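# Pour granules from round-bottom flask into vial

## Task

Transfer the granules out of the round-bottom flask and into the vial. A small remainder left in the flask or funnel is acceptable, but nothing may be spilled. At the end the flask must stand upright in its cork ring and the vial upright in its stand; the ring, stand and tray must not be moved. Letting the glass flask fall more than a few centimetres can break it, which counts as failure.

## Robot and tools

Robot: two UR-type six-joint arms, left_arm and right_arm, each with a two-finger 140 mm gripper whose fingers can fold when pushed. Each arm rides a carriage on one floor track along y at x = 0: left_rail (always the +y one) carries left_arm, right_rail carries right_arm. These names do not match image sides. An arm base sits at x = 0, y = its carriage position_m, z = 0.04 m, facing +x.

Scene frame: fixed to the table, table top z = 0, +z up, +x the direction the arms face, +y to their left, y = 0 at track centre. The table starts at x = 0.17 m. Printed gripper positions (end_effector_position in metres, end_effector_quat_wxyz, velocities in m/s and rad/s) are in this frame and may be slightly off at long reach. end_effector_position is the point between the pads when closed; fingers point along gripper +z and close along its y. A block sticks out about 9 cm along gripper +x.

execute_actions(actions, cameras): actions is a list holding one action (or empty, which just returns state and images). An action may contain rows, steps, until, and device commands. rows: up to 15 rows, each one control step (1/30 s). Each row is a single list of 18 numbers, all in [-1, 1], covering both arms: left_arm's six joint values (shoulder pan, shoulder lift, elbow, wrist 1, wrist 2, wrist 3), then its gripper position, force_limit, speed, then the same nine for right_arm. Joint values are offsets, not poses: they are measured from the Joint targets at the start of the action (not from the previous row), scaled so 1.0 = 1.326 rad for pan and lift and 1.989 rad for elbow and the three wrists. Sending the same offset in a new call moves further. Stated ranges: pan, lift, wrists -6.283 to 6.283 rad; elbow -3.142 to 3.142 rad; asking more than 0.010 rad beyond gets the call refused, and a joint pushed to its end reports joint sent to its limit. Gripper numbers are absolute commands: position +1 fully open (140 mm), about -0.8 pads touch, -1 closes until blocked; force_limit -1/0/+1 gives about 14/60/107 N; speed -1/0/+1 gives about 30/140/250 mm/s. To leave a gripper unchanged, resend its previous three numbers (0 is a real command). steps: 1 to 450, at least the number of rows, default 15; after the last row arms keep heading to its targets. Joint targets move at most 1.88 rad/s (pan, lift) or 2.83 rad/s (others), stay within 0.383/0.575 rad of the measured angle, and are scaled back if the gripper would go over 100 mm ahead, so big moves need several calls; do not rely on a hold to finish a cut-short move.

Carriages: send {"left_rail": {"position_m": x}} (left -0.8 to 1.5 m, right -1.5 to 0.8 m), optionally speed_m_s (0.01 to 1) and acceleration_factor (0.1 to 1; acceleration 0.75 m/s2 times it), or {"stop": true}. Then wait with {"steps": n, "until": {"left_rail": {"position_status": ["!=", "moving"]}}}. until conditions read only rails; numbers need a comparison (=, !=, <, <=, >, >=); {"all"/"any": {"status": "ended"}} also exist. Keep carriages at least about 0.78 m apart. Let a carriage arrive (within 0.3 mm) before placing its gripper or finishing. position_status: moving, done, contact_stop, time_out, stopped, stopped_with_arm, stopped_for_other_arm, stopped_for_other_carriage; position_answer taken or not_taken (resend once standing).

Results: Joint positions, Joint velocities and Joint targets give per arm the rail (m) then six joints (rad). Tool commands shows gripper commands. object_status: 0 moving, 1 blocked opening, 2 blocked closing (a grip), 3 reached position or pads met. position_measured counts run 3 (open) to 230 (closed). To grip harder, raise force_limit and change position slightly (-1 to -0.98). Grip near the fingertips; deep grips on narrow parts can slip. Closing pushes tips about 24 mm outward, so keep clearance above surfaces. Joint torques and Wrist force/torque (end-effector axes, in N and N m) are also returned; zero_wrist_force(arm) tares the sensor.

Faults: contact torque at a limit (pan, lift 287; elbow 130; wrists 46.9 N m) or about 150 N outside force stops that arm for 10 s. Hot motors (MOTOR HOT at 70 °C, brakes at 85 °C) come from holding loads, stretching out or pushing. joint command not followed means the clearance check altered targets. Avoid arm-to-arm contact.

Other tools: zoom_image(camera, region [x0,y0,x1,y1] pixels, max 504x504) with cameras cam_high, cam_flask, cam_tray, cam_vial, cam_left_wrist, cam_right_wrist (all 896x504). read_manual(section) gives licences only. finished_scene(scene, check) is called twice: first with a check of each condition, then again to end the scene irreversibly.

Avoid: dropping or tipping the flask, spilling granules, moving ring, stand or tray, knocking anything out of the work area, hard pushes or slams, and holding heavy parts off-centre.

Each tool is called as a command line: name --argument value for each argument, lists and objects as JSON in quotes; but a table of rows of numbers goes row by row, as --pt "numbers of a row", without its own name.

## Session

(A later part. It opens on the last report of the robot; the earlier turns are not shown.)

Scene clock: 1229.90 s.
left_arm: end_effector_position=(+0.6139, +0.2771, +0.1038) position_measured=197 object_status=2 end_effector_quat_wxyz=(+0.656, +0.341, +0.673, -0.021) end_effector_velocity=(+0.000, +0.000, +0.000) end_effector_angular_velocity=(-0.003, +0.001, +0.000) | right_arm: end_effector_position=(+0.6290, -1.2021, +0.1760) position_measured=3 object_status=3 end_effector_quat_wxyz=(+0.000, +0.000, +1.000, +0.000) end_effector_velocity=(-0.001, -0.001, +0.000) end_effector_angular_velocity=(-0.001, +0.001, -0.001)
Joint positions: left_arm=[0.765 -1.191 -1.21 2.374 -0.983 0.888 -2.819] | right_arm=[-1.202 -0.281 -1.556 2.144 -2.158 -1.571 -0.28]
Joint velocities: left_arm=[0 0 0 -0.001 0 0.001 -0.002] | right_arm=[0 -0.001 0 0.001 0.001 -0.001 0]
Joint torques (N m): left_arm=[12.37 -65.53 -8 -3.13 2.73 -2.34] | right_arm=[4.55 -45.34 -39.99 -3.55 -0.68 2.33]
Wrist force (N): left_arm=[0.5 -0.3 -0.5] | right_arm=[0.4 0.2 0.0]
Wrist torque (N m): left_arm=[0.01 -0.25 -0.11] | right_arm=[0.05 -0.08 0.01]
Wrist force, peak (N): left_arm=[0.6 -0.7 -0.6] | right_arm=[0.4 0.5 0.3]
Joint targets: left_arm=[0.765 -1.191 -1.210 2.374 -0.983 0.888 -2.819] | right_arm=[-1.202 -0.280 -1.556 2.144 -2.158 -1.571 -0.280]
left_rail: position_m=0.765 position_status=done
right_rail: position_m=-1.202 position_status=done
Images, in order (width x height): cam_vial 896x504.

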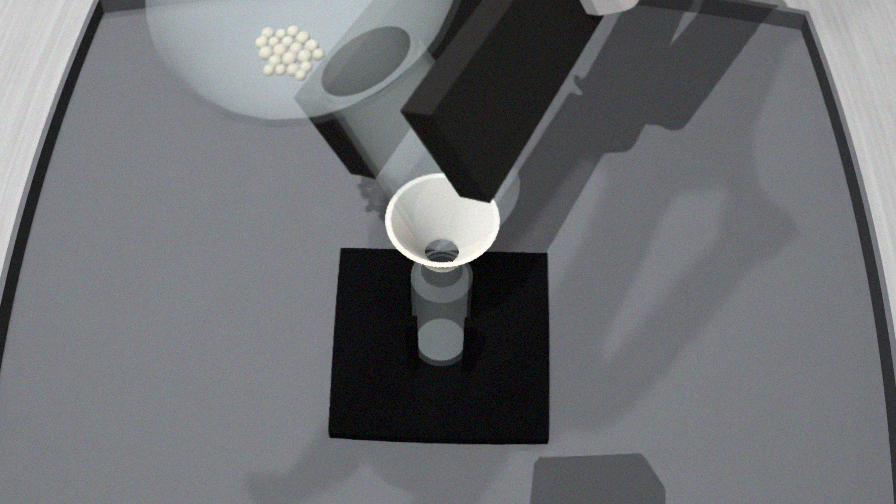

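execute_actions --actions '[{"rows": [[0.000019,-0.000009,0.000012,-0.000008,0.000012,-0.000348,-1,-0.6,-1,0,0,0,0,0,0,1,1,1],[0.000123,-0.000057,0.000075,-0.000049,0.000081,-0.002252,-1,-0.6,-1,0,0,0,0,0,0,1,1,1],[0.000327,-0.000151,0.000198,-0.000129,0.000215,-0.005987,-1,-0.6,-1,0,0,0,0,0,0,1,1,1],[0.000595,-0.000274,0.00036,-0.000235,0.00039,-0.010878,-1,-0.6,-1,0,0,0,0,0,0,1,1,1],[0.000862,-0.000397,0.000522,-0.000341,0.000565,-0.015768,-1,-0.6,-1,0,0,0,0,0,0,1,1,1],[0.001066,-0.000491,0.000645,-0.000421,0.000699,-0.019503,-1,-0.6,-1,0,0,0,0,0,0,1,1,1],[0.00117,-0.000539,0.000708,-0.000462,0.000768,-0.021407,-1,-0.6,-1,0,0,0,0,0,0,1,1,1],[0.001189,-0.000548,0.00072,-0.00047,0.00078,-0.021755,-1,-0.6,-1,0,0,0,0,0,0,1,1,1]], "steps": 10}]' --cameras '["cam_vial"]'

Scene clock: 1245.80 s.
left_arm: end_effector_position=(+0.6141, +0.2783, +0.1038) position_measured=197 object_status=2 end_effector_quat_wxyz=(+0.655, +0.326, +0.681, -0.035) end_effector_velocity=(+0.000, +0.000, +0.000) end_effector_angular_velocity=(-0.004, +0.002, +0.001) | right_arm: end_effector_position=(+0.6290, -1.2021, +0.1760) position_measured=3 object_status=3 end_effector_quat_wxyz=(+0.000, +0.000, +1.000, +0.000) end_effector_velocity=(+0.001, +0.000, +0.000) end_effector_angular_velocity=(+0.001, +0.000, +0.001)
Joint positions: left_arm=[0.765 -1.189 -1.211 2.375 -0.984 0.89 -2.862] | right_arm=[-1.202 -0.281 -1.556 2.144 -2.158 -1.571 -0.28]
Joint velocities: left_arm=[0 0 0 0 0 0 -0.004] | right_arm=[0 0 0.001 0 -0.001 0.001 -0.001]
Joint torques (N m): left_arm=[10.19 -66.1 -7.97 -3.42 2.65 -2.1] | right_arm=[3.59 -45.46 -40.48 -4.16 -0.72 2.95]
Wrist force (N): left_arm=[0.4 -0.2 -0.5] | right_arm=[0.1 -0.1 0.2]
Wrist torque (N m): left_arm=[0.00 -0.23 -0.15] | right_arm=[-0.02 -0.01 0.01]
Wrist force, peak (N): left_arm=[1.1 -0.2 -0.4] | right_arm=[0.1 0.6 0.3]
Joint targets: left_arm=[0.765 -1.189 -1.211 2.375 -0.984 0.890 -2.863] | right_arm=[-1.202 -0.280 -1.556 2.144 -2.158 -1.571 -0.280]
left_rail: position_m=0.765 position_status=done
right_rail: position_m=-1.202 position_status=done
Images, in order (width x height): cam_vial 896x504.

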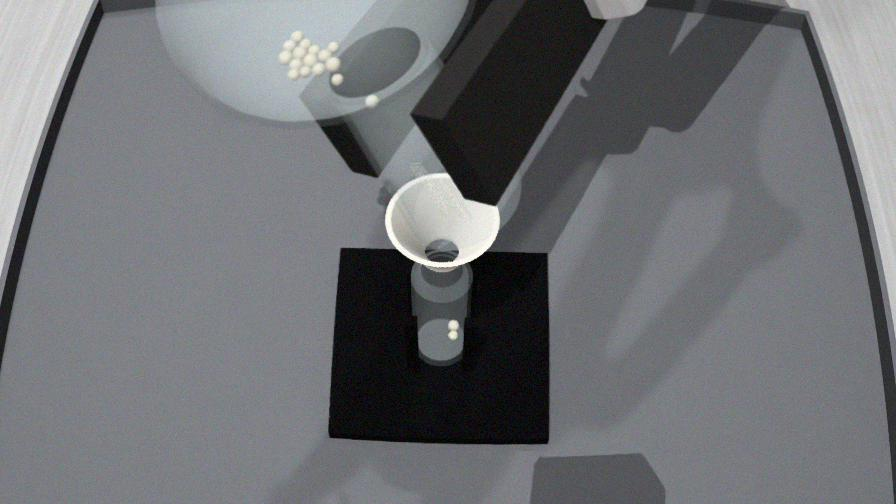

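execute_actions --actions '[]' --cameras '["cam_vial"]'

Scene clock: 1251.93 s.
left_arm: end_effector_position=(+0.6141, +0.2784, +0.1038) position_measured=197 object_status=2 end_effector_quat_wxyz=(+0.655, +0.326, +0.681, -0.035) end_effector_velocity=(+0.000, +0.000, +0.000) end_effector_angular_velocity=(+0.000, +0.000, +0.001) | right_arm: end_effector_position=(+0.6290, -1.2021, +0.1760) position_measured=3 object_status=3 end_effector_quat_wxyz=(+0.000, +0.000, +1.000, +0.000) end_effector_velocity=(+0.000, +0.000, +0.000) end_effector_angular_velocity=(+0.000, +0.002, +0.000)
Joint positions: left_arm=[0.765 -1.189 -1.211 2.375 -0.984 0.89 -2.863] | right_arm=[-1.202 -0.281 -1.556 2.144 -2.158 -1.571 -0.28]
Joint velocities: left_arm=[0 0 0 0 -0.001 0 0] | right_arm=[0 0 0.001 0 0.001 -0.001 0]
Joint torques (N m): left_arm=[9.11 -66.12 -16.79 -0.83 1.91 -2.15] | right_arm=[2.16 -44.66 -39.1 -3.29 -0.33 2.77]
Wrist force (N): left_arm=[0.4 -0.2 0.0] | right_arm=[0.0 0.2 0.0]
Wrist torque (N m): left_arm=[-0.01 -0.21 -0.15] | right_arm=[0.04 0.01 0.00]
Wrist force, peak (N): left_arm=[0.6 -0.5 -0.4] | right_arm=[-0.3 0.6 0.1]
Joint targets: left_arm=[0.765 -1.189 -1.211 2.375 -0.984 0.890 -2.863] | right_arm=[-1.202 -0.280 -1.556 2.144 -2.158 -1.571 -0.280]
Tool commands: left_gripper/position=-1.0 left_gripper/force_limit=-0.6 left_gripper/speed=-1.0 right_gripper/position=+1.0 right_gripper/force_limit=+1.0 right_gripper/speed=+1.0
left_rail: position_m=0.765 position_status=done
right_rail: position_m=-1.202 position_status=done
Images, in order (width x height): cam_vial 896x504.

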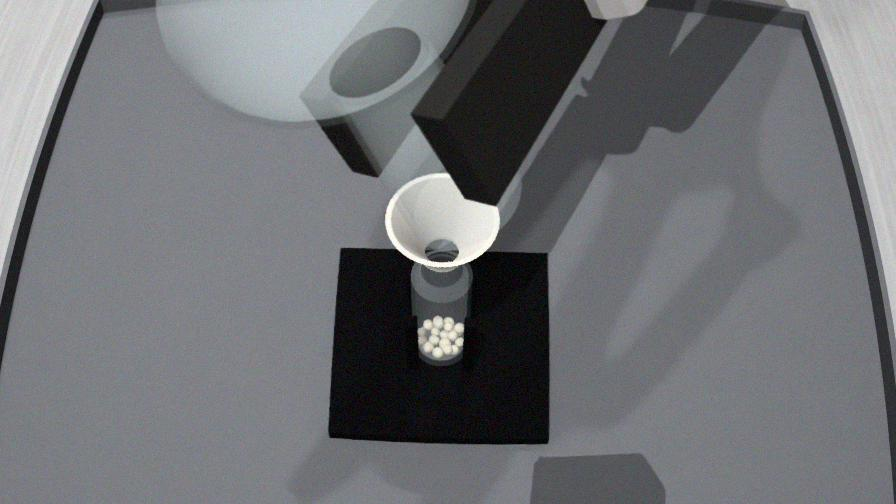

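zoom_image --camera "cam_vial" --region '[380, 160, 520, 380]'

zoom_image --camera "cam_vial" --region '[140, 0, 500, 200]'

Scaled by 2.291 from the camera's 896x504 image, which has a finer 1280x720 frame.

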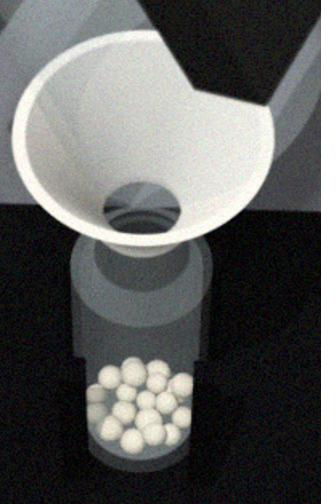

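Scaled by 1.400 from the camera's 896x504 image, which has a finer 1280x720 frame.

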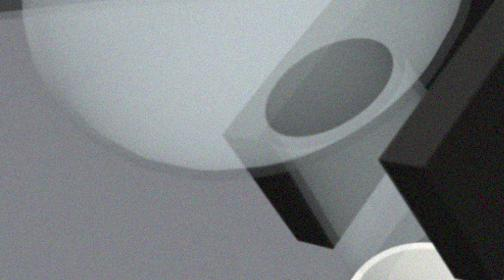

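execute_actions --actions '[]' --cameras '["cam_high", "cam_tray"]'

Scene clock: 1363.60 s.
left_arm: end_effector_position=(+0.6141, +0.2784, +0.1038) position_measured=197 object_status=2 end_effector_quat_wxyz=(+0.655, +0.326, +0.681, -0.035) end_effector_velocity=(+0.000, +0.000, +0.000) end_effector_angular_velocity=(+0.000, +0.000, +0.000) | right_arm: end_effector_position=(+0.6290, -1.2021, +0.1760) position_measured=3 object_status=3 end_effector_quat_wxyz=(+0.000, +0.000, +1.000, +0.000) end_effector_velocity=(+0.000, +0.001, +0.000) end_effector_angular_velocity=(-0.001, -0.001, +0.002)
Joint positions: left_arm=[0.765 -1.189 -1.211 2.375 -0.984 0.89 -2.863] | right_arm=[-1.202 -0.281 -1.556 2.144 -2.158 -1.571 -0.281]
Joint velocities: left_arm=[0 0.001 0 0 -0.001 0 0] | right_arm=[0 0.002 -0.001 0 0 -0.001 0]
Joint torques (N m): left_arm=[7.05 -63.18 -22.21 -0.53 1.95 -2.03] | right_arm=[3.07 -46.07 -39.13 -3.93 -0.91 2.32]
Wrist force (N): left_arm=[0.4 -0.3 -0.4] | right_arm=[0.3 0.2 -0.3]
Wrist torque (N m): left_arm=[-0.02 -0.21 -0.15] | right_arm=[0.04 -0.06 0.01]
Wrist force, peak (N): left_arm=[0.5 -0.8 -0.3] | right_arm=[0.6 0.5 0.1]
Joint targets: left_arm=[0.765 -1.189 -1.211 2.375 -0.984 0.890 -2.863] | right_arm=[-1.202 -0.280 -1.556 2.144 -2.158 -1.571 -0.280]
Tool commands: left_gripper/position=-1.0 left_gripper/force_limit=-0.6 left_gripper/speed=-1.0 right_gripper/position=+1.0 right_gripper/force_limit=+1.0 right_gripper/speed=+1.0
left_rail: position_m=0.765 position_status=done
right_rail: position_m=-1.202 position_status=done
Images, in order (width x height): cam_high 896x504, cam_tray 896x504.

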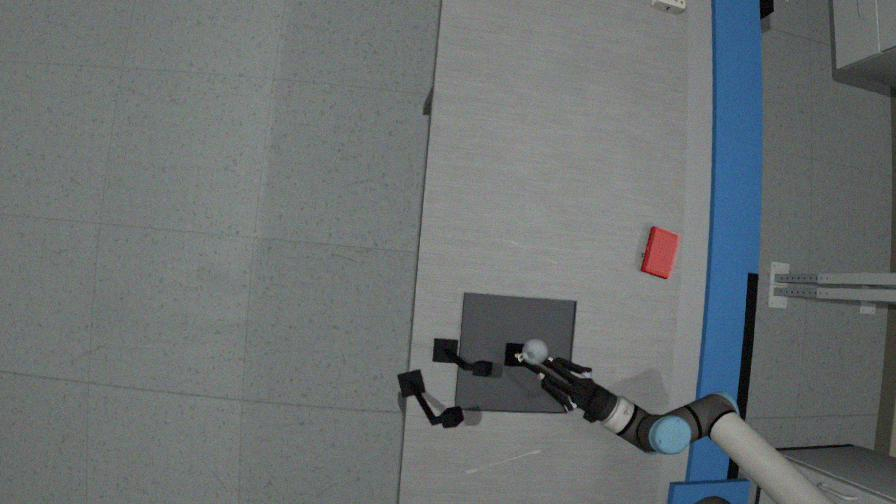

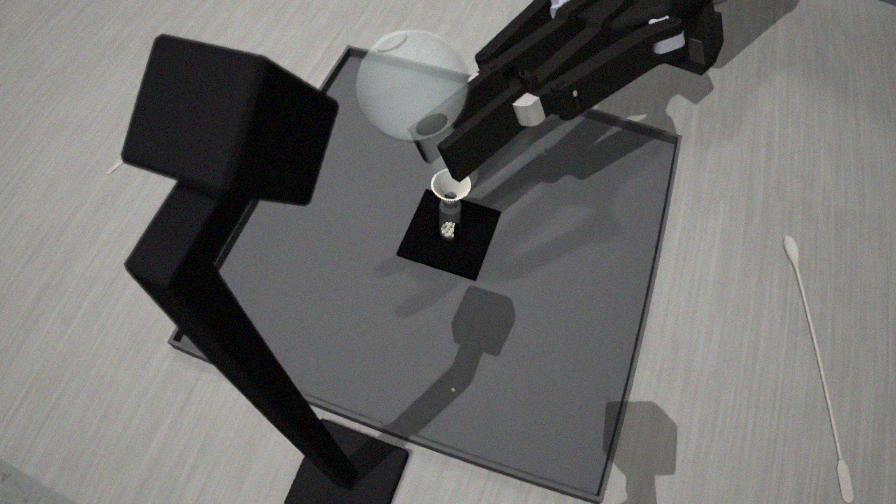

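zoom_image --camera "cam_tray" --region '[380, 330, 520, 440]'

zoom_image --camera "cam_tray" --region '[380, 150, 540, 290]'

Scaled by 3.600 from the camera's 896x504 image, which has a finer 1280x720 frame.

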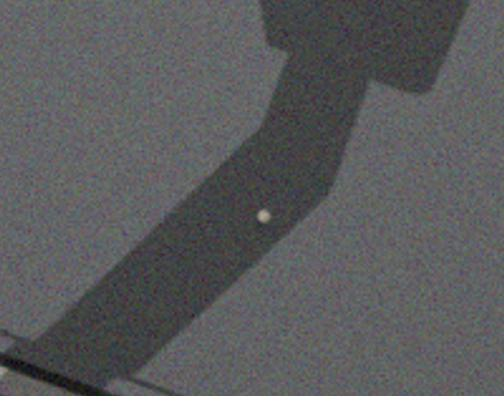

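Scaled by 3.150 from the camera's 896x504 image, which has a finer 1280x720 frame.

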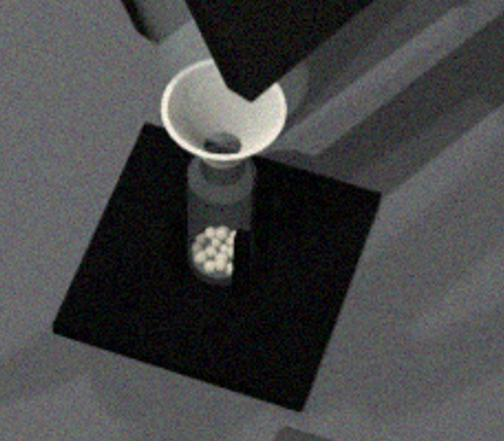

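zoom_image --camera "cam_tray" --region '[430, 372, 476, 408]'

zoom_image --camera "cam_tray" --region '[425, 200, 475, 250]'

Scaled by 10.957 from the camera's 896x504 image, which has a finer 1280x720 frame.

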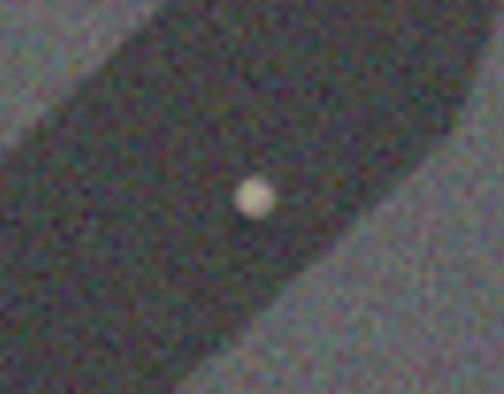

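Scaled by 10.080 from the camera's 896x504 image, which has a finer 1280x720 frame.

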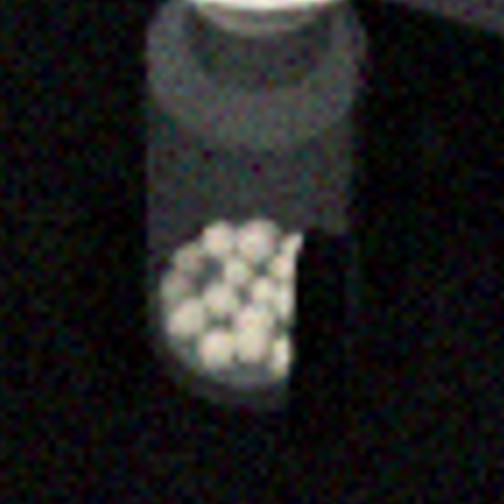

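zoom_image --camera "cam_high" --region '[390, 280, 614, 440]'

Scaled by 2.250 from the camera's 896x504 image, which has a finer 1280x720 frame.

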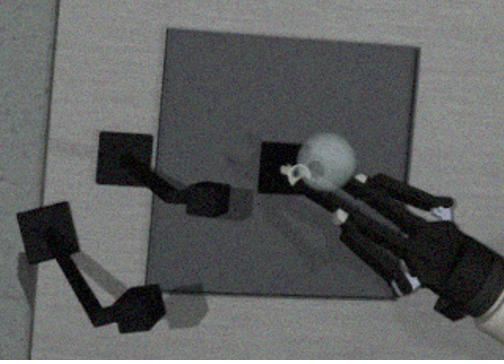

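zoom_image --camera "cam_tray" --region '[160, 250, 440, 420]'

zoom_image --camera "cam_tray" --region '[420, 290, 700, 504]'

zoom_image --camera "cam_tray" --region '[440, 90, 700, 300]'

Scaled by 1.800 from the camera's 896x504 image, which has a finer 1280x720 frame.

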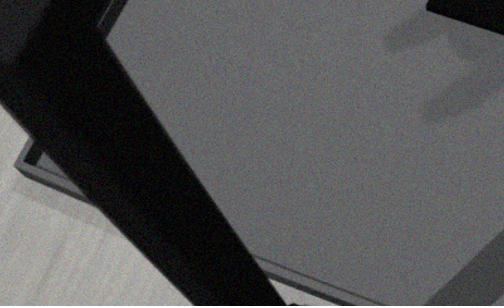

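Scaled by 1.800 from the camera's 896x504 image, which has a finer 1280x720 frame.

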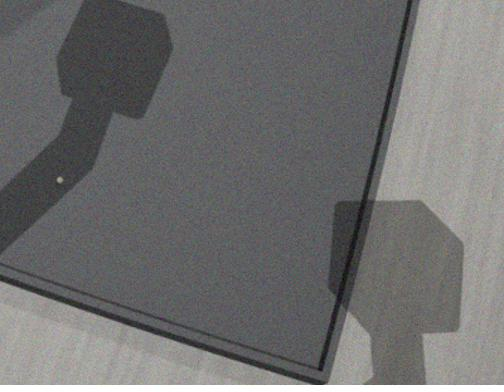

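Scaled by 1.938 from the camera's 896x504 image, which has a finer 1280x720 frame.

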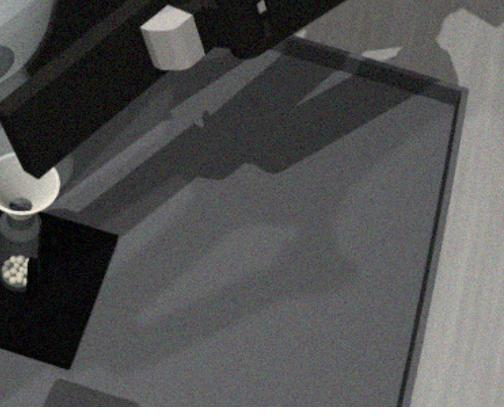

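execute_actions --actions '[{"rows": [[-0.000263,-0.000153,0.000087,-0.000183,-0.000184,0.000842,-1,-0.6,-1,0,0,0,0,0,0,1,1,1],[-0.002349,-0.001367,0.000777,-0.001635,-0.001645,0.007519,-1,-0.6,-1,0,0,0,0,0,0,1,1,1],[-0.007369,-0.004289,0.002437,-0.005129,-0.005161,0.023592,-1,-0.6,-1,0,0,0,0,0,0,1,1,1],[-0.015697,-0.009136,0.005191,-0.010926,-0.010994,0.050254,-1,-0.6,-1,0,0,0,0,0,0,1,1,1],[-0.02696,-0.015692,0.008916,-0.018765,-0.018883,0.086311,-1,-0.6,-1,0,0,0,0,0,0,1,1,1],[-0.040045,-0.023308,0.013243,-0.027873,-0.028047,0.128204,-1,-0.6,-1,0,0,0,0,0,0,1,1,1],[-0.053394,-0.031077,0.017658,-0.037164,-0.037397,0.170938,-1,-0.6,-1,0,0,0,0,0,0,1,1,1],[-0.066743,-0.038848,0.022072,-0.046456,-0.046746,0.213677,-1,-0.6,-1,0,0,0,0,0,0,1,1,1],[-0.080092,-0.046617,0.026487,-0.055748,-0.056096,0.256411,-1,-0.6,-1,0,0,0,0,0,0,1,1,1],[-0.093177,-0.054233,0.030814,-0.064856,-0.06526,0.298303,-1,-0.6,-1,0,0,0,0,0,0,1,1,1],[-0.10444,-0.060789,0.034539,-0.072695,-0.073149,0.334361,-1,-0.6,-1,0,0,0,0,0,0,1,1,1],[-0.112768,-0.065636,0.037293,-0.078492,-0.078982,0.361023,-1,-0.6,-1,0,0,0,0,0,0,1,1,1],[-0.117788,-0.068558,0.038953,-0.081986,-0.082498,0.377096,-1,-0.6,-1,0,0,0,0,0,0,1,1,1],[-0.119874,-0.069772,0.039643,-0.083438,-0.083959,0.383773,-1,-0.6,-1,0,0,0,0,0,0,1,1,1],[-0.120137,-0.069925,0.03973,-0.083621,-0.084143,0.384615,-1,-0.6,-1,0,0,0,0,0,0,1,1,1]], "steps": 17}]' --cameras '["cam_vial", "cam_tray", "cam_left_wrist"]'

Scene clock: 1484.90 s.
left_arm: end_effector_position=(+0.5559, +0.2552, +0.1698) position_measured=197 object_status=2 end_effector_quat_wxyz=(+0.681, +0.493, +0.507, +0.190) end_effector_velocity=(+0.000, +0.000, +0.000) end_effector_angular_velocity=(+0.002, -0.002, +0.001) | right_arm: end_effector_position=(+0.6290, -1.2021, +0.1760) position_measured=3 object_status=3 end_effector_quat_wxyz=(+0.000, +0.000, +1.000, +0.000) end_effector_velocity=(+0.000, +0.001, +0.001) end_effector_angular_velocity=(+0.000, +0.000, +0.002)
Joint positions: left_arm=[0.765 -1.348 -1.304 2.454 -1.15 0.723 -2.098] | right_arm=[-1.202 -0.281 -1.556 2.144 -2.158 -1.571 -0.281]
Joint velocities: left_arm=[0 0 -0.001 0 -0.001 -0.001 0.003] | right_arm=[0 0.001 -0.001 0 0.001 0 0]
Joint torques (N m): left_arm=[-12.45 -59.44 -9.14 -3.84 -2.8 2.69] | right_arm=[4.51 -48 -39.68 -3.98 -1.04 2.56]
Wrist force (N): left_arm=[-0.1 -0.7 -0.5] | right_arm=[0.5 0.0 0.4]
Wrist torque (N m): left_arm=[0.03 -0.04 -0.05] | right_arm=[0.00 -0.10 0.01]
Wrist force, peak (N): left_arm=[2.1 0.7 0.4] | right_arm=[0.5 0.4 0.5]
Joint targets: left_arm=[0.765 -1.348 -1.304 2.454 -1.150 0.722 -2.098] | right_arm=[-1.202 -0.280 -1.556 2.144 -2.158 -1.571 -0.280]
left_rail: position_m=0.765 position_status=done
right_rail: position_m=-1.202 position_status=done
Images, in order (width x height): cam_tray 896x504, cam_vial 896x504, cam_left_wrist 896x504.

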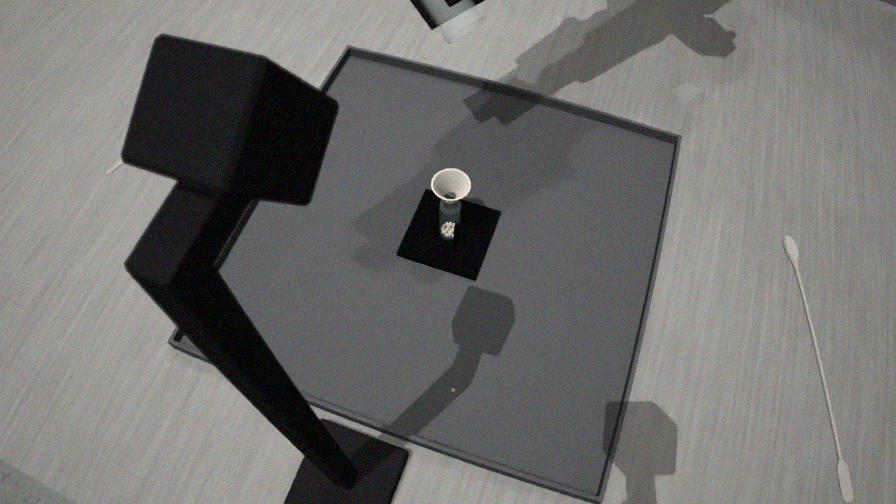

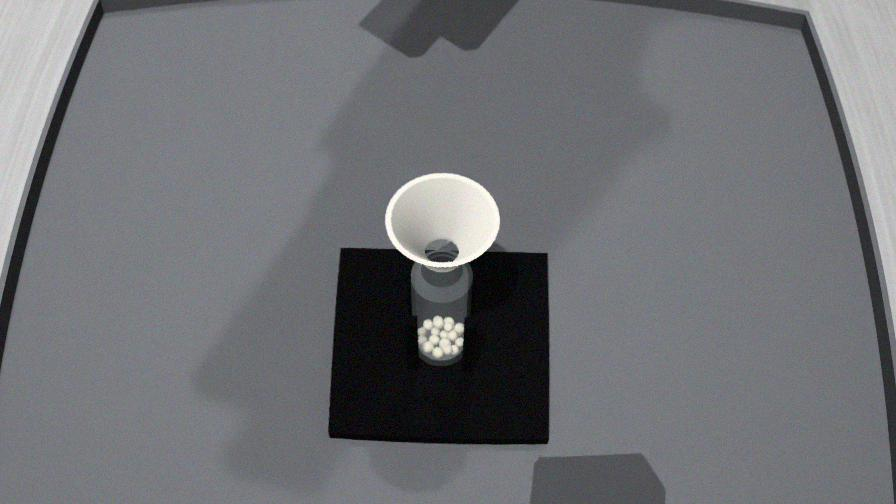

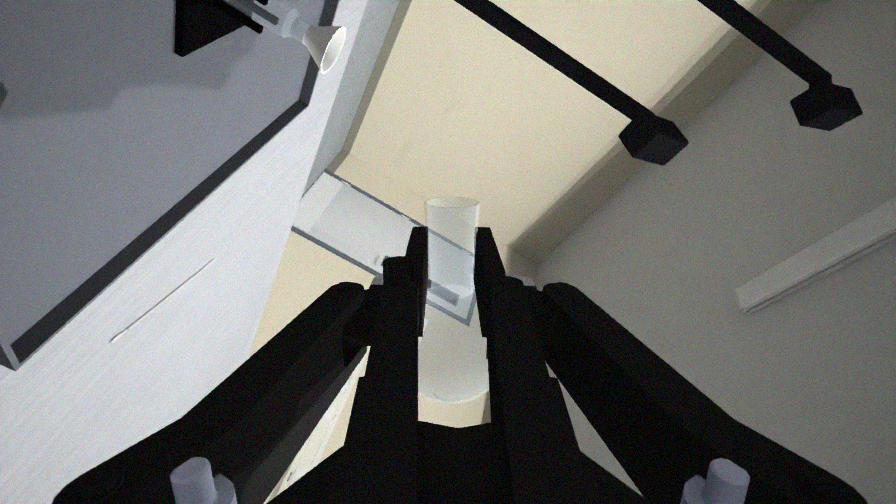

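zoom_image --camera "cam_vial" --region '[395, 300, 485, 380]'

zoom_image --camera "cam_vial" --region '[375, 160, 510, 290]'

Scaled by 5.600 from the camera's 896x504 image, which has a finer 1280x720 frame.

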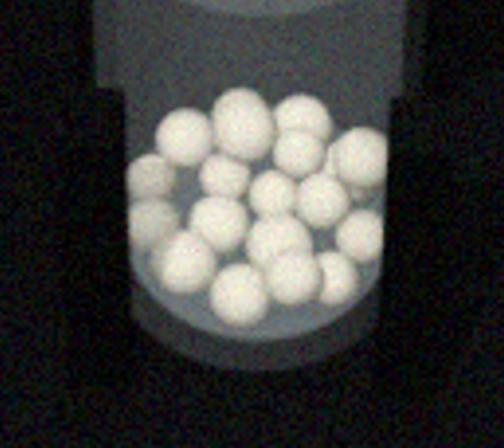

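Scaled by 3.733 from the camera's 896x504 image, which has a finer 1280x720 frame.

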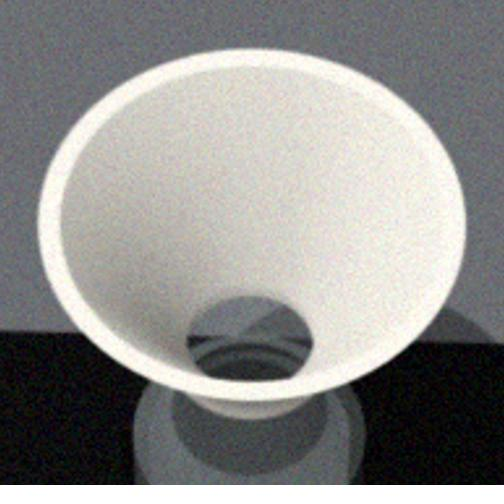

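execute_actions --actions '[{"left_rail": {"position_m": 1.375}, "rows": [[0.000395,0.000075,-0.000065,0.000015,0.000263,0.007541,-1,-0.6,-1,0,0,0,0,0,0,1,1,1],[0.003522,0.00067,-0.000582,0.000135,0.002345,0.027652,-1,-0.6,-1,0,0,0,0,0,0,1,1,1],[0.011051,0.002101,-0.001825,0.000425,0.007358,0.060332,-1,-0.6,-1,0,0,0,0,0,0,1,1,1],[0.023539,0.004475,-0.003888,0.000904,0.015673,0.103067,-1,-0.6,-1,0,0,0,0,0,0,1,1,1],[0.040429,0.007686,-0.006677,0.001553,0.026919,0.146807,-1,-0.6,-1,0,0,0,0,0,0,1,1,1],[0.060052,0.011417,-0.009918,0.002307,0.039985,0.190548,-1,-0.6,-1,0,0,0,0,0,0,1,1,1],[0.080069,0.015222,-0.013224,0.003076,0.053313,0.234289,-1,-0.6,-1,0,0,0,0,0,0,1,1,1],[0.100089,0.019028,-0.016531,0.003845,0.066643,0.278029,-1,-0.6,-1,0,0,0,0,0,0,1,1,1],[0.120106,0.022833,-0.019837,0.004614,0.079971,0.32177,-1,-0.6,-1,0,0,0,0,0,0,1,1,1],[0.139729,0.026564,-0.023078,0.005368,0.093037,0.36551,-1,-0.6,-1,0,0,0,0,0,0,1,1,1],[0.156619,0.029775,-0.025867,0.006017,0.104283,0.409251,-1,-0.6,-1,0,0,0,0,0,0,1,1,1],[0.169107,0.032149,-0.02793,0.006496,0.112598,0.452991,-1,-0.6,-1,0,0,0,0,0,0,1,1,1],[0.176636,0.03358,-0.029173,0.006786,0.117611,0.496732,-1,-0.6,-1,0,0,0,0,0,0,1,1,1],[0.179763,0.034175,-0.02969,0.006906,0.119693,0.540473,-1,-0.6,-1,0,0,0,0,0,0,1,1,1],[0.180158,0.03425,-0.029755,0.006921,0.119956,1.0,-1,-0.6,-1,0,0,0,0,0,0,1,1,1]], "steps": 90, "until": {"any": {"status": "ended"}}}]' --cameras '["cam_flask"]'

Scene clock: 1722.57 s.
left_arm: end_effector_position=(+0.6457, +0.9054, +0.1651) position_measured=197 object_status=2 end_effector_quat_wxyz=(+0.212, +0.694, -0.137, +0.674) end_effector_velocity=(+0.000, +0.002, +0.000) end_effector_angular_velocity=(+0.001, +0.000, +0.000) | right_arm: end_effector_position=(+0.6290, -1.2021, +0.1760) position_measured=3 object_status=3 end_effector_quat_wxyz=(+0.000, +0.000, +1.000, +0.000) end_effector_velocity=(+0.000, +0.001, +0.000) end_effector_angular_velocity=(+0.002, +0.000, +0.000)
Joint positions: left_arm=[1.375 -1.109 -1.258 2.395 -1.137 0.961 -0.109] | right_arm=[-1.202 -0.281 -1.556 2.144 -2.158 -1.571 -0.281]
Joint velocities: left_arm=[0.002 0 0 0.001 0 0 0] | right_arm=[0 0 0 0.001 0 0.002 -0.001]
Joint torques (N m): left_arm=[8.07 -39.68 -29.22 -1.87 2.87 2.98] | right_arm=[4.05 -45.25 -39.05 -4.25 -0.51 2.19]
Wrist force (N): left_arm=[-1.7 -1.1 0.6] | right_arm=[0.2 0.1 0.4]
Wrist torque (N m): left_arm=[0.00 0.15 -0.06] | right_arm=[0.02 -0.03 0.01]
Wrist force, peak (N): left_arm=[-3.0 -1.4 -1.1] | right_arm=[0.7 0.2 -0.1]
Joint targets: left_arm=[1.375 -1.109 -1.258 2.395 -1.137 0.961 -0.109] | right_arm=[-1.202 -0.280 -1.556 2.144 -2.158 -1.571 -0.280]
left_rail: position_m=1.375 position_status=done
right_rail: position_m=-1.202 position_status=done
Images, in order (width x height): cam_flask 896x504.

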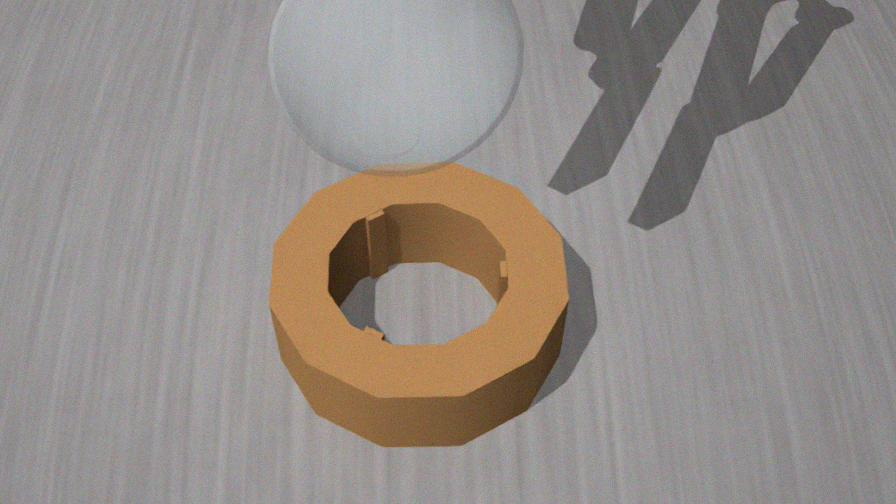

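execute_actions --actions '[{"rows": [[0,0.000303,0.000023,-0.000225,0,0.000877,-1,-0.6,-1,0,0,0,0,0,0,1,1,1],[0,0.002177,0.000166,-0.001617,0,0.005672,-1,-0.6,-1,0,0,0,0,0,0,1,1,1],[0,0.006565,0.000491,-0.004868,0,0.015082,-1,-0.6,-1,0,0,0,0,0,0,1,1,1],[0,0.013823,0.000999,-0.010214,0,0.027401,-1,-0.6,-1,0,0,0,0,0,0,1,1,1],[0,0.023801,0.00164,-0.017507,0,0.03972,-1,-0.6,-1,0,0,0,0,0,0,1,1,1],[0,0.035991,0.002331,-0.026325,0,0.04913,-1,-0.6,-1,0,0,0,0,0,0,1,1,1],[0,0.049632,0.002985,-0.036073,0,0.053925,-1,-0.6,-1,0,0,0,0,0,0,1,1,1],[0,0.063761,0.003529,-0.046036,0,0.054802,-1,-0.6,-1,0,0,0,0,0,0,1,1,1],[0,0.077402,0.003926,-0.055527,0,0.054802,-1,-0.6,-1,0,0,0,0,0,0,1,1,1],[0,0.089592,0.004173,-0.063901,0,0.054802,-1,-0.6,-1,0,0,0,0,0,0,1,1,1],[0,0.09957,0.004301,-0.070681,0,0.054802,-1,-0.6,-1,0,0,0,0,0,0,1,1,1],[0,0.106828,0.004351,-0.075569,0,0.054802,-1,-0.6,-1,0,0,0,0,0,0,1,1,1],[0,0.111216,0.004364,-0.078508,0,0.054802,-1,-0.6,-1,0,0,0,0,0,0,1,1,1],[0,0.113087,0.004365,-0.079756,0,0.054802,-1,-0.6,-1,0,0,0,0,0,0,1,1,1],[0,0.113393,0.004366,-0.079961,0,0.054802,-1,-0.6,-1,0,0,0,0,0,0,1,1,1]], "steps": 20}]' --cameras '["cam_flask"]'

Scene clock: 1749.57 s.
left_arm: end_effector_position=(+0.6457, +0.9056, +0.0990) position_measured=197 object_status=2 end_effector_quat_wxyz=(+0.175, +0.685, -0.175, +0.685) end_effector_velocity=(+0.000, +0.000, -0.002) end_effector_angular_velocity=(+0.000, +0.001, +0.000) | right_arm: end_effector_position=(+0.6290, -1.2021, +0.1760) position_measured=3 object_status=3 end_effector_quat_wxyz=(+0.000, +0.000, +1.000, +0.000) end_effector_velocity=(+0.000, +0.000, +0.001) end_effector_angular_velocity=(+0.000, -0.001, -0.001)
Joint positions: left_arm=[1.375 -1.109 -1.108 2.404 -1.295 0.961 0] | right_arm=[-1.202 -0.281 -1.556 2.144 -2.158 -1.571 -0.28]
Joint velocities: left_arm=[0 0 0.004 0 -0.003 0.001 -0.001] | right_arm=[0 0 -0.001 -0.001 0.001 0 0.001]
Joint torques (N m): left_arm=[7.28 -41 -4.05 -4.26 -1.07 3.08] | right_arm=[5.65 -46.67 -39.91 -3.88 -0.56 2.39]
Wrist force (N): left_arm=[-1.7 -1.4 0.2] | right_arm=[0.2 0.3 -0.1]
Wrist torque (N m): left_arm=[-0.09 0.20 -0.04] | right_arm=[0.06 -0.03 0.01]
Wrist force, peak (N): left_arm=[-3.5 -1.4 0.8] | right_arm=[0.7 0.4 0.1]
Joint targets: left_arm=[1.375 -1.109 -1.108 2.404 -1.296 0.961 0.000] | right_arm=[-1.202 -0.280 -1.556 2.144 -2.158 -1.571 -0.280]
left_rail: position_m=1.375 position_status=done
right_rail: position_m=-1.202 position_status=done
Images, in order (width x height): cam_flask 896x504.

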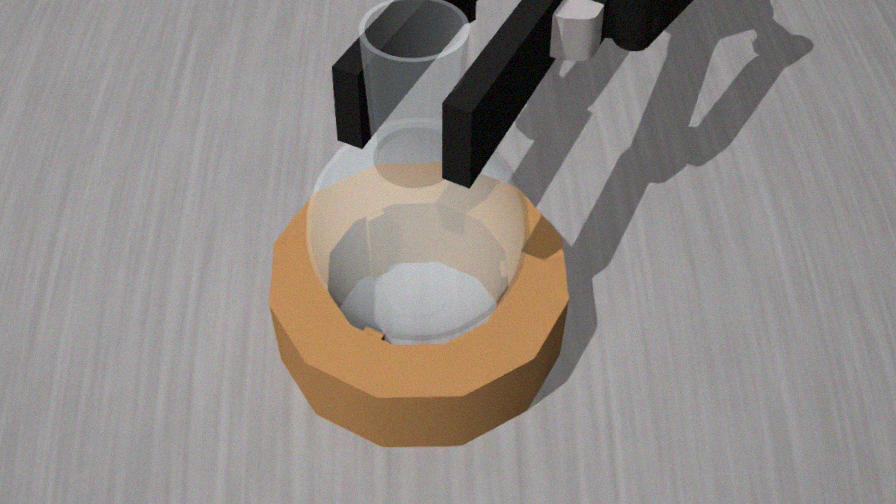

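execute_actions --actions '[]' --cameras '["cam_flask", "cam_tray"]'

Scene clock: 1788.37 s.
left_arm: end_effector_position=(+0.6457, +0.9056, +0.0988) position_measured=197 object_status=2 end_effector_quat_wxyz=(+0.175, +0.685, -0.175, +0.685) end_effector_velocity=(+0.001, +0.000, +0.000) end_effector_angular_velocity=(+0.000, -0.001, +0.002) | right_arm: end_effector_position=(+0.6290, -1.2021, +0.1760) position_measured=3 object_status=3 end_effector_quat_wxyz=(+0.000, +0.000, +1.000, +0.000) end_effector_velocity=(+0.000, -0.001, +0.001) end_effector_angular_velocity=(+0.000, -0.001, -0.001)
Joint positions: left_arm=[1.375 -1.109 -1.108 2.404 -1.296 0.961 0] | right_arm=[-1.202 -0.281 -1.556 2.144 -2.158 -1.571 -0.28]
Joint velocities: left_arm=[0 0 0 -0.001 0 -0.002 0.001] | right_arm=[0 -0.001 -0.001 -0.001 0.001 0 0]
Joint torques (N m): left_arm=[7.17 -44.49 -7.5 -3.25 -1.65 3.09] | right_arm=[5.05 -44.88 -39.01 -4.16 -0.27 2.86]
Wrist force (N): left_arm=[-1.2 -1.0 0.3] | right_arm=[0.1 0.3 0.1]
Wrist torque (N m): left_arm=[-0.02 0.20 -0.04] | right_arm=[0.06 0.00 0.01]
Wrist force, peak (N): left_arm=[-1.8 -1.2 0.8] | right_arm=[0.6 0.4 0.2]
Joint targets: left_arm=[1.375 -1.109 -1.108 2.404 -1.296 0.961 0.000] | right_arm=[-1.202 -0.280 -1.556 2.144 -2.158 -1.571 -0.280]
Tool commands: left_gripper/position=-1.0 left_gripper/force_limit=-0.6 left_gripper/speed=-1.0 right_gripper/position=+1.0 right_gripper/force_limit=+1.0 right_gripper/speed=+1.0
left_rail: position_m=1.375 position_status=done
right_rail: position_m=-1.202 position_status=done
Images, in order (width x height): cam_flask 896x504, cam_tray 896x504.

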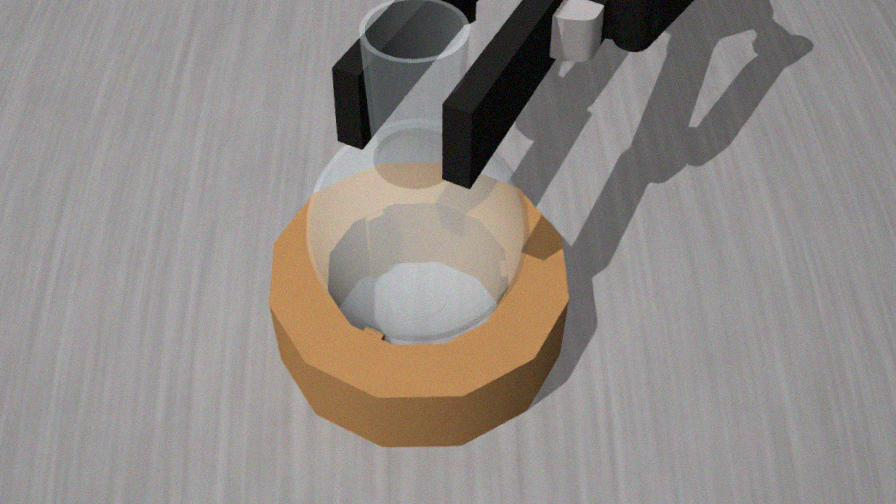

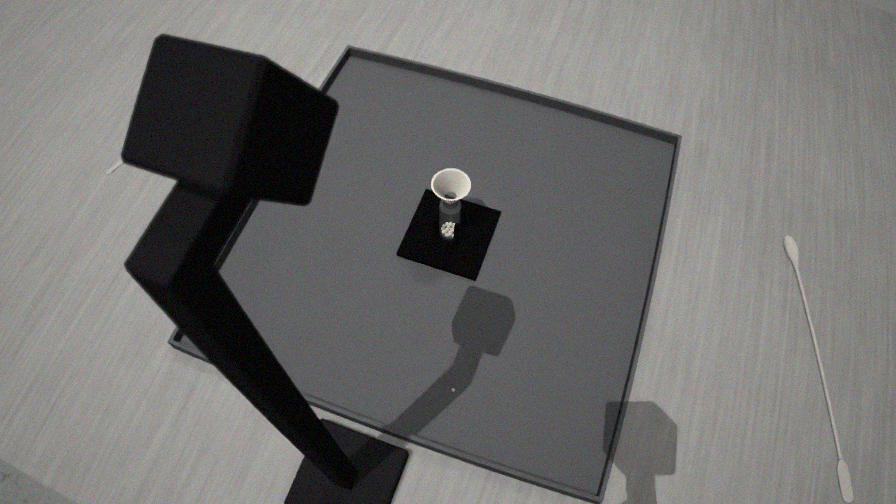

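execute_actions --actions '[{"rows": [[0,0,0,0,0,0,-0.42,-0.6,-1,0,0,0,0,0,0,1,1,1],[0,0,0,0,0,0,-0.42,-0.6,-1,0,0,0,0,0,0,1,1,1],[0,0,0,0,0,0,-0.42,-0.6,-1,0,0,0,0,0,0,1,1,1],[0,0,0,0,0,0,-0.42,-0.6,-1,0,0,0,0,0,0,1,1,1],[0,0,0,0,0,0,-0.42,-0.6,-1,0,0,0,0,0,0,1,1,1],[0,0,0,0,0,0,-0.42,-0.6,-1,0,0,0,0,0,0,1,1,1],[0,0,0,0,0,0,-0.42,-0.6,-1,0,0,0,0,0,0,1,1,1],[0,0,0,0,0,0,-0.42,-0.6,-1,0,0,0,0,0,0,1,1,1],[0,0,0,0,0,0,-0.42,-0.6,-1,0,0,0,0,0,0,1,1,1],[0,0,0,0,0,0,-0.42,-0.6,-1,0,0,0,0,0,0,1,1,1],[0,0,0,0,0,0,-0.1,-0.6,-0.2,0,0,0,0,0,0,1,1,1],[0,0,0,0,0,0,-0.1,-0.6,-0.2,0,0,0,0,0,0,1,1,1],[0,0,0,0,0,0,-0.1,-0.6,-0.2,0,0,0,0,0,0,1,1,1],[0,0,0,0,0,0,-0.1,-0.6,-0.2,0,0,0,0,0,0,1,1,1],[0,0,0,0,0,0,-0.1,-0.6,-0.2,0,0,0,0,0,0,1,1,1]], "steps": 22}]' --cameras '["cam_flask"]'

Scene clock: 2254.40 s.
left_arm: end_effector_position=(+0.6457, +0.9056, +0.0988) position_measured=141 object_status=3 end_effector_quat_wxyz=(+0.175, +0.685, -0.175, +0.685) end_effector_velocity=(+0.000, +0.000, +0.000) end_effector_angular_velocity=(-0.001, +0.001, -0.001) | right_arm: end_effector_position=(+0.6290, -1.2021, +0.1760) position_measured=3 object_status=3 end_effector_quat_wxyz=(+0.000, +0.000, +1.000, +0.000) end_effector_velocity=(+0.000, +0.000, +0.000) end_effector_angular_velocity=(+0.000, +0.001, +0.000)
Joint positions: left_arm=[1.375 -1.109 -1.108 2.404 -1.296 0.961 0] | right_arm=[-1.202 -0.281 -1.556 2.144 -2.158 -1.571 -0.28]
Joint velocities: left_arm=[0 0 0 0 0 0.001 -0.002] | right_arm=[0 0.001 0 -0.001 0.001 0 0]
Joint torques (N m): left_arm=[7.61 -44.8 -12.54 -1.77 -1.98 2.89] | right_arm=[7.64 -46.9 -40.64 -3.49 -0.91 2.63]
Wrist force (N): left_arm=[-1.3 -0.9 0.6] | right_arm=[0.3 0.4 0.1]
Wrist torque (N m): left_arm=[0.02 0.19 -0.04] | right_arm=[0.09 -0.06 0.01]
Wrist force, peak (N): left_arm=[-1.6 -1.4 0.6] | right_arm=[0.7 0.0 0.3]
Joint targets: left_arm=[1.375 -1.109 -1.108 2.404 -1.296 0.961 0.000] | right_arm=[-1.202 -0.280 -1.556 2.144 -2.158 -1.571 -0.280]
left_rail: position_m=1.375 position_status=done
right_rail: position_m=-1.202 position_status=done
Images, in order (width x height): cam_flask 896x504.

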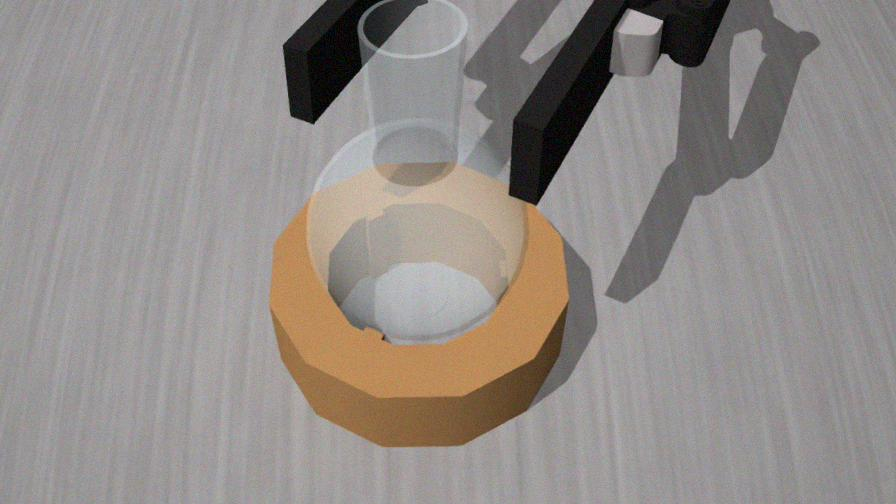

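execute_actions --actions '[{"rows": [[-0.00043,-0.00029,0.00032,-0.00013,-0.00028,0,-0.1,-0.6,-0.2,0,0,0,0,0,0,1,1,1],[-0.00307,-0.00207,0.00231,-0.00093,-0.00204,0,-0.1,-0.6,-0.2,0,0,0,0,0,0,1,1,1],[-0.00926,-0.00624,0.00696,-0.0028,-0.00616,0,-0.1,-0.6,-0.2,0,0,0,0,0,0,1,1,1],[-0.01949,-0.01314,0.01465,-0.0059,-0.01297,0,-0.1,-0.6,-0.2,0,0,0,0,0,0,1,1,1],[-0.03355,-0.02262,0.02523,-0.01015,-0.02234,0,-0.1,-0.6,-0.2,0,0,0,0,0,0,1,1,1],[-0.05074,-0.0342,0.03816,-0.01536,-0.03378,0,-0.1,-0.6,-0.2,0,0,0,0,0,0,1,1,1],[-0.06997,-0.04717,0.05262,-0.02118,-0.04658,0,-0.1,-0.6,-0.2,0,0,0,0,0,0,1,1,1],[-0.08989,-0.06059,0.0676,-0.0272,-0.05984,0,-0.1,-0.6,-0.2,0,0,0,0,0,0,1,1,1],[-0.10912,-0.07356,0.08206,-0.03302,-0.07264,0,-0.1,-0.6,-0.2,0,0,0,0,0,0,1,1,1],[-0.12631,-0.08514,0.09499,-0.03823,-0.08408,0,-0.1,-0.6,-0.2,0,0,0,0,0,0,1,1,1],[-0.14037,-0.09462,0.10557,-0.04248,-0.09345,0,-0.1,-0.6,-0.2,0,0,0,0,0,0,1,1,1],[-0.1506,-0.10152,0.11326,-0.04558,-0.10026,0,-0.1,-0.6,-0.2,0,0,0,0,0,0,1,1,1],[-0.15679,-0.10569,0.11791,-0.04745,-0.10438,0,-0.1,-0.6,-0.2,0,0,0,0,0,0,1,1,1],[-0.15943,-0.10747,0.11988,-0.04825,-0.10613,0,-0.1,-0.6,-0.2,0,0,0,0,0,0,1,1,1],[-0.15986,-0.10776,0.12022,-0.04838,-0.10642,0,-0.1,-0.6,-0.2,0,0,0,0,0,0,1,1,1]], "steps": 16}]' --cameras '["cam_flask", "cam_high"]'

Scene clock: 2274.87 s.
left_arm: end_effector_position=(+0.5404, +0.9695, +0.1199) position_measured=141 object_status=3 end_effector_quat_wxyz=(+0.175, +0.685, -0.175, +0.685) end_effector_velocity=(-0.001, +0.001, +0.000) end_effector_angular_velocity=(+0.000, +0.000, +0.000) | right_arm: end_effector_position=(+0.6290, -1.2021, +0.1760) position_measured=3 object_status=3 end_effector_quat_wxyz=(+0.000, +0.000, +1.000, +0.000) end_effector_velocity=(+0.001, -0.001, +0.001) end_effector_angular_velocity=(+0.000, -0.001, -0.001)
Joint positions: left_arm=[1.375 -1.321 -1.251 2.643 -1.392 0.75 0] | right_arm=[-1.202 -0.281 -1.556 2.144 -2.158 -1.571 -0.28]
Joint velocities: left_arm=[0 -0.004 -0.002 0.003 -0.001 -0.003 0] | right_arm=[0 -0.001 0 -0.002 0.001 0.001 0]
Joint torques (N m): left_arm=[-13.44 -54.73 0.72 -3.66 -1.65 2.74] | right_arm=[4.02 -44.36 -39.55 -3.81 -0.72 1.72]
Wrist force (N): left_arm=[-2.2 -1.3 0.7] | right_arm=[0.2 0.0 0.1]
Wrist torque (N m): left_arm=[-0.12 0.37 -0.03] | right_arm=[0.00 -0.03 0.00]
Wrist force, peak (N): left_arm=[-2.2 -1.4 3.7] | right_arm=[0.0 0.8 0.2]
Joint targets: left_arm=[1.375 -1.321 -1.251 2.643 -1.392 0.749 0.000] | right_arm=[-1.202 -0.280 -1.556 2.144 -2.158 -1.571 -0.280]
left_rail: position_m=1.375 position_status=done
right_rail: position_m=-1.202 position_status=done
Images, in order (width x height): cam_high 896x504, cam_flask 896x504.

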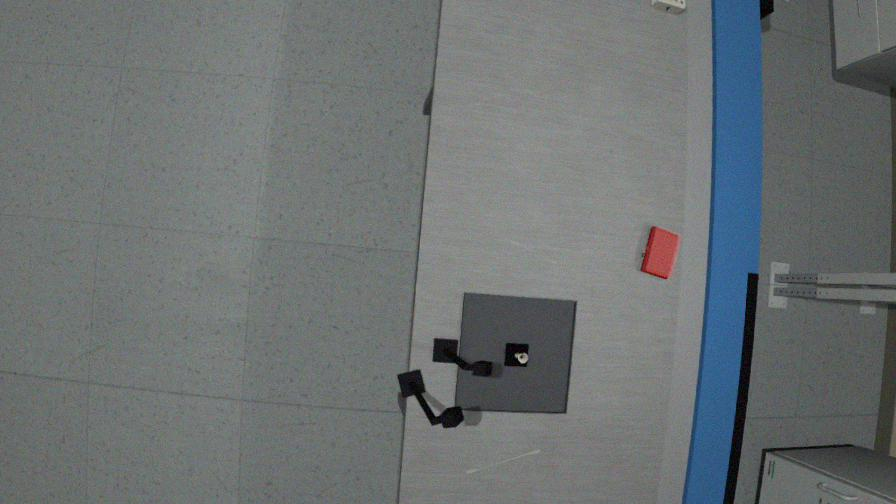

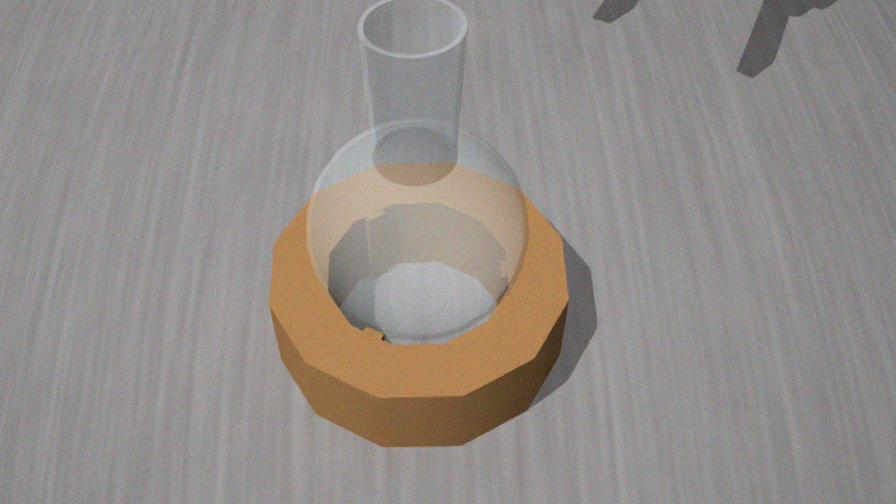

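zoom_image --camera "cam_high" --region '[390, 280, 590, 430]'

Scaled by 2.520 from the camera's 896x504 image, which has a finer 1280x720 frame.

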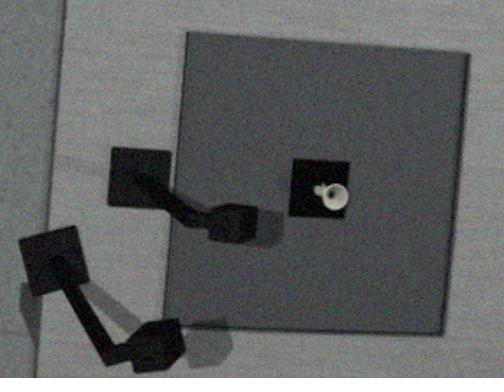

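execute_actions --actions '[]' --cameras '["cam_tray"]'

zoom_image --camera "cam_tray" --region '[380, 150, 560, 300]'

zoom_image --camera "cam_tray" --region '[380, 330, 640, 504]'

Scene clock: 2312.03 s.
left_arm: end_effector_position=(+0.5403, +0.9697, +0.1199) position_measured=141 object_status=3 end_effector_quat_wxyz=(+0.175, +0.685, -0.175, +0.685) end_effector_velocity=(+0.000, +0.000, +0.000) end_effector_angular_velocity=(+0.000, +0.000, -0.001) | right_arm: end_effector_position=(+0.6290, -1.2021, +0.1760) position_measured=3 object_status=3 end_effector_quat_wxyz=(+0.000, +0.000, +1.000, +0.000) end_effector_velocity=(+0.000, -0.001, +0.000) end_effector_angular_velocity=(-0.001, +0.000, -0.002)
Joint positions: left_arm=[1.375 -1.321 -1.251 2.643 -1.392 0.749 0] | right_arm=[-1.202 -0.281 -1.556 2.144 -2.158 -1.571 -0.28]
Joint velocities: left_arm=[0 0 0 0 0 0.001 0] | right_arm=[0 -0.002 0 0 0 0 0]
Joint torques (N m): left_arm=[-11.05 -50.97 -0.71 -2.95 -2.34 2.6] | right_arm=[1.59 -45.6 -40.22 -3.88 -0.92 1.84]
Wrist force (N): left_arm=[-1.4 -1.9 0.9] | right_arm=[0.0 0.1 0.1]
Wrist torque (N m): left_arm=[-0.24 0.21 -0.04] | right_arm=[0.03 0.00 0.01]
Wrist force, peak (N): left_arm=[-1.7 -2.0 1.1] | right_arm=[0.3 0.4 0.3]
Joint targets: left_arm=[1.375 -1.321 -1.251 2.643 -1.392 0.749 0.000] | right_arm=[-1.202 -0.280 -1.556 2.144 -2.158 -1.571 -0.280]
Tool commands: left_gripper/position=-0.1 left_gripper/force_limit=-0.6 left_gripper/speed=-0.2 right_gripper/position=+1.0 right_gripper/force_limit=+1.0 right_gripper/speed=+1.0
left_rail: position_m=1.375 position_status=done
right_rail: position_m=-1.202 position_status=done
Images, in order (width x height): cam_tray 896x504.

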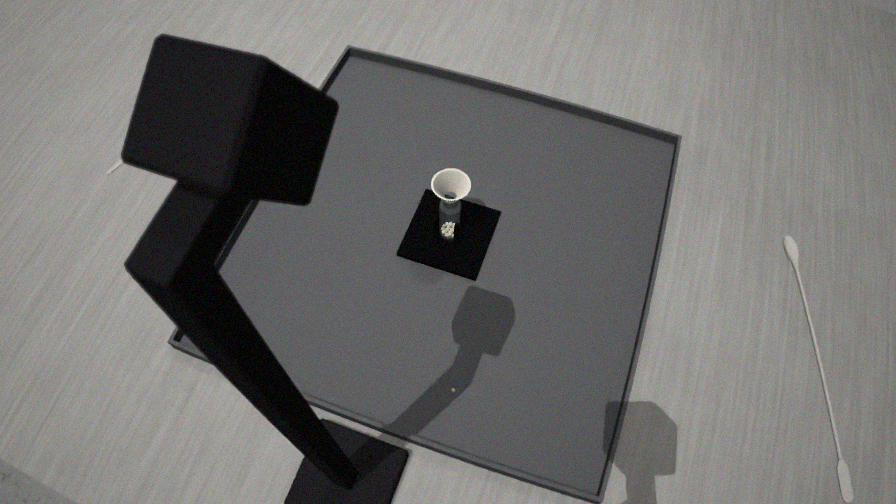

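Scaled by 2.800 from the camera's 896x504 image, which has a finer 1280x720 frame.

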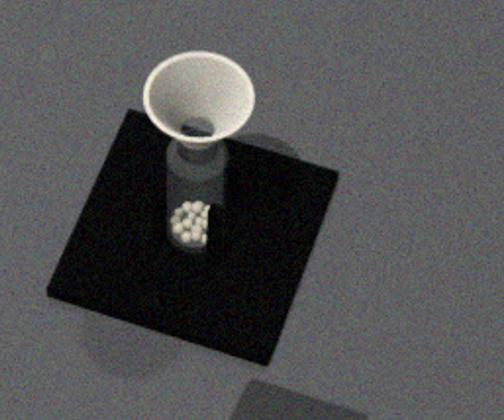

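Scaled by 1.938 from the camera's 896x504 image, which has a finer 1280x720 frame.

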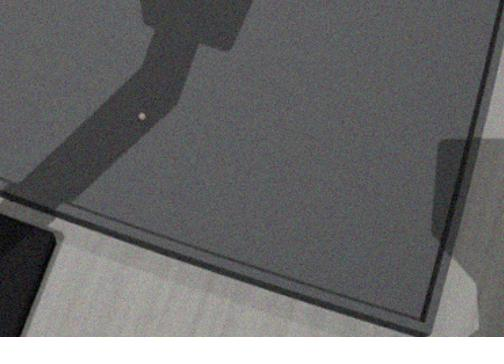

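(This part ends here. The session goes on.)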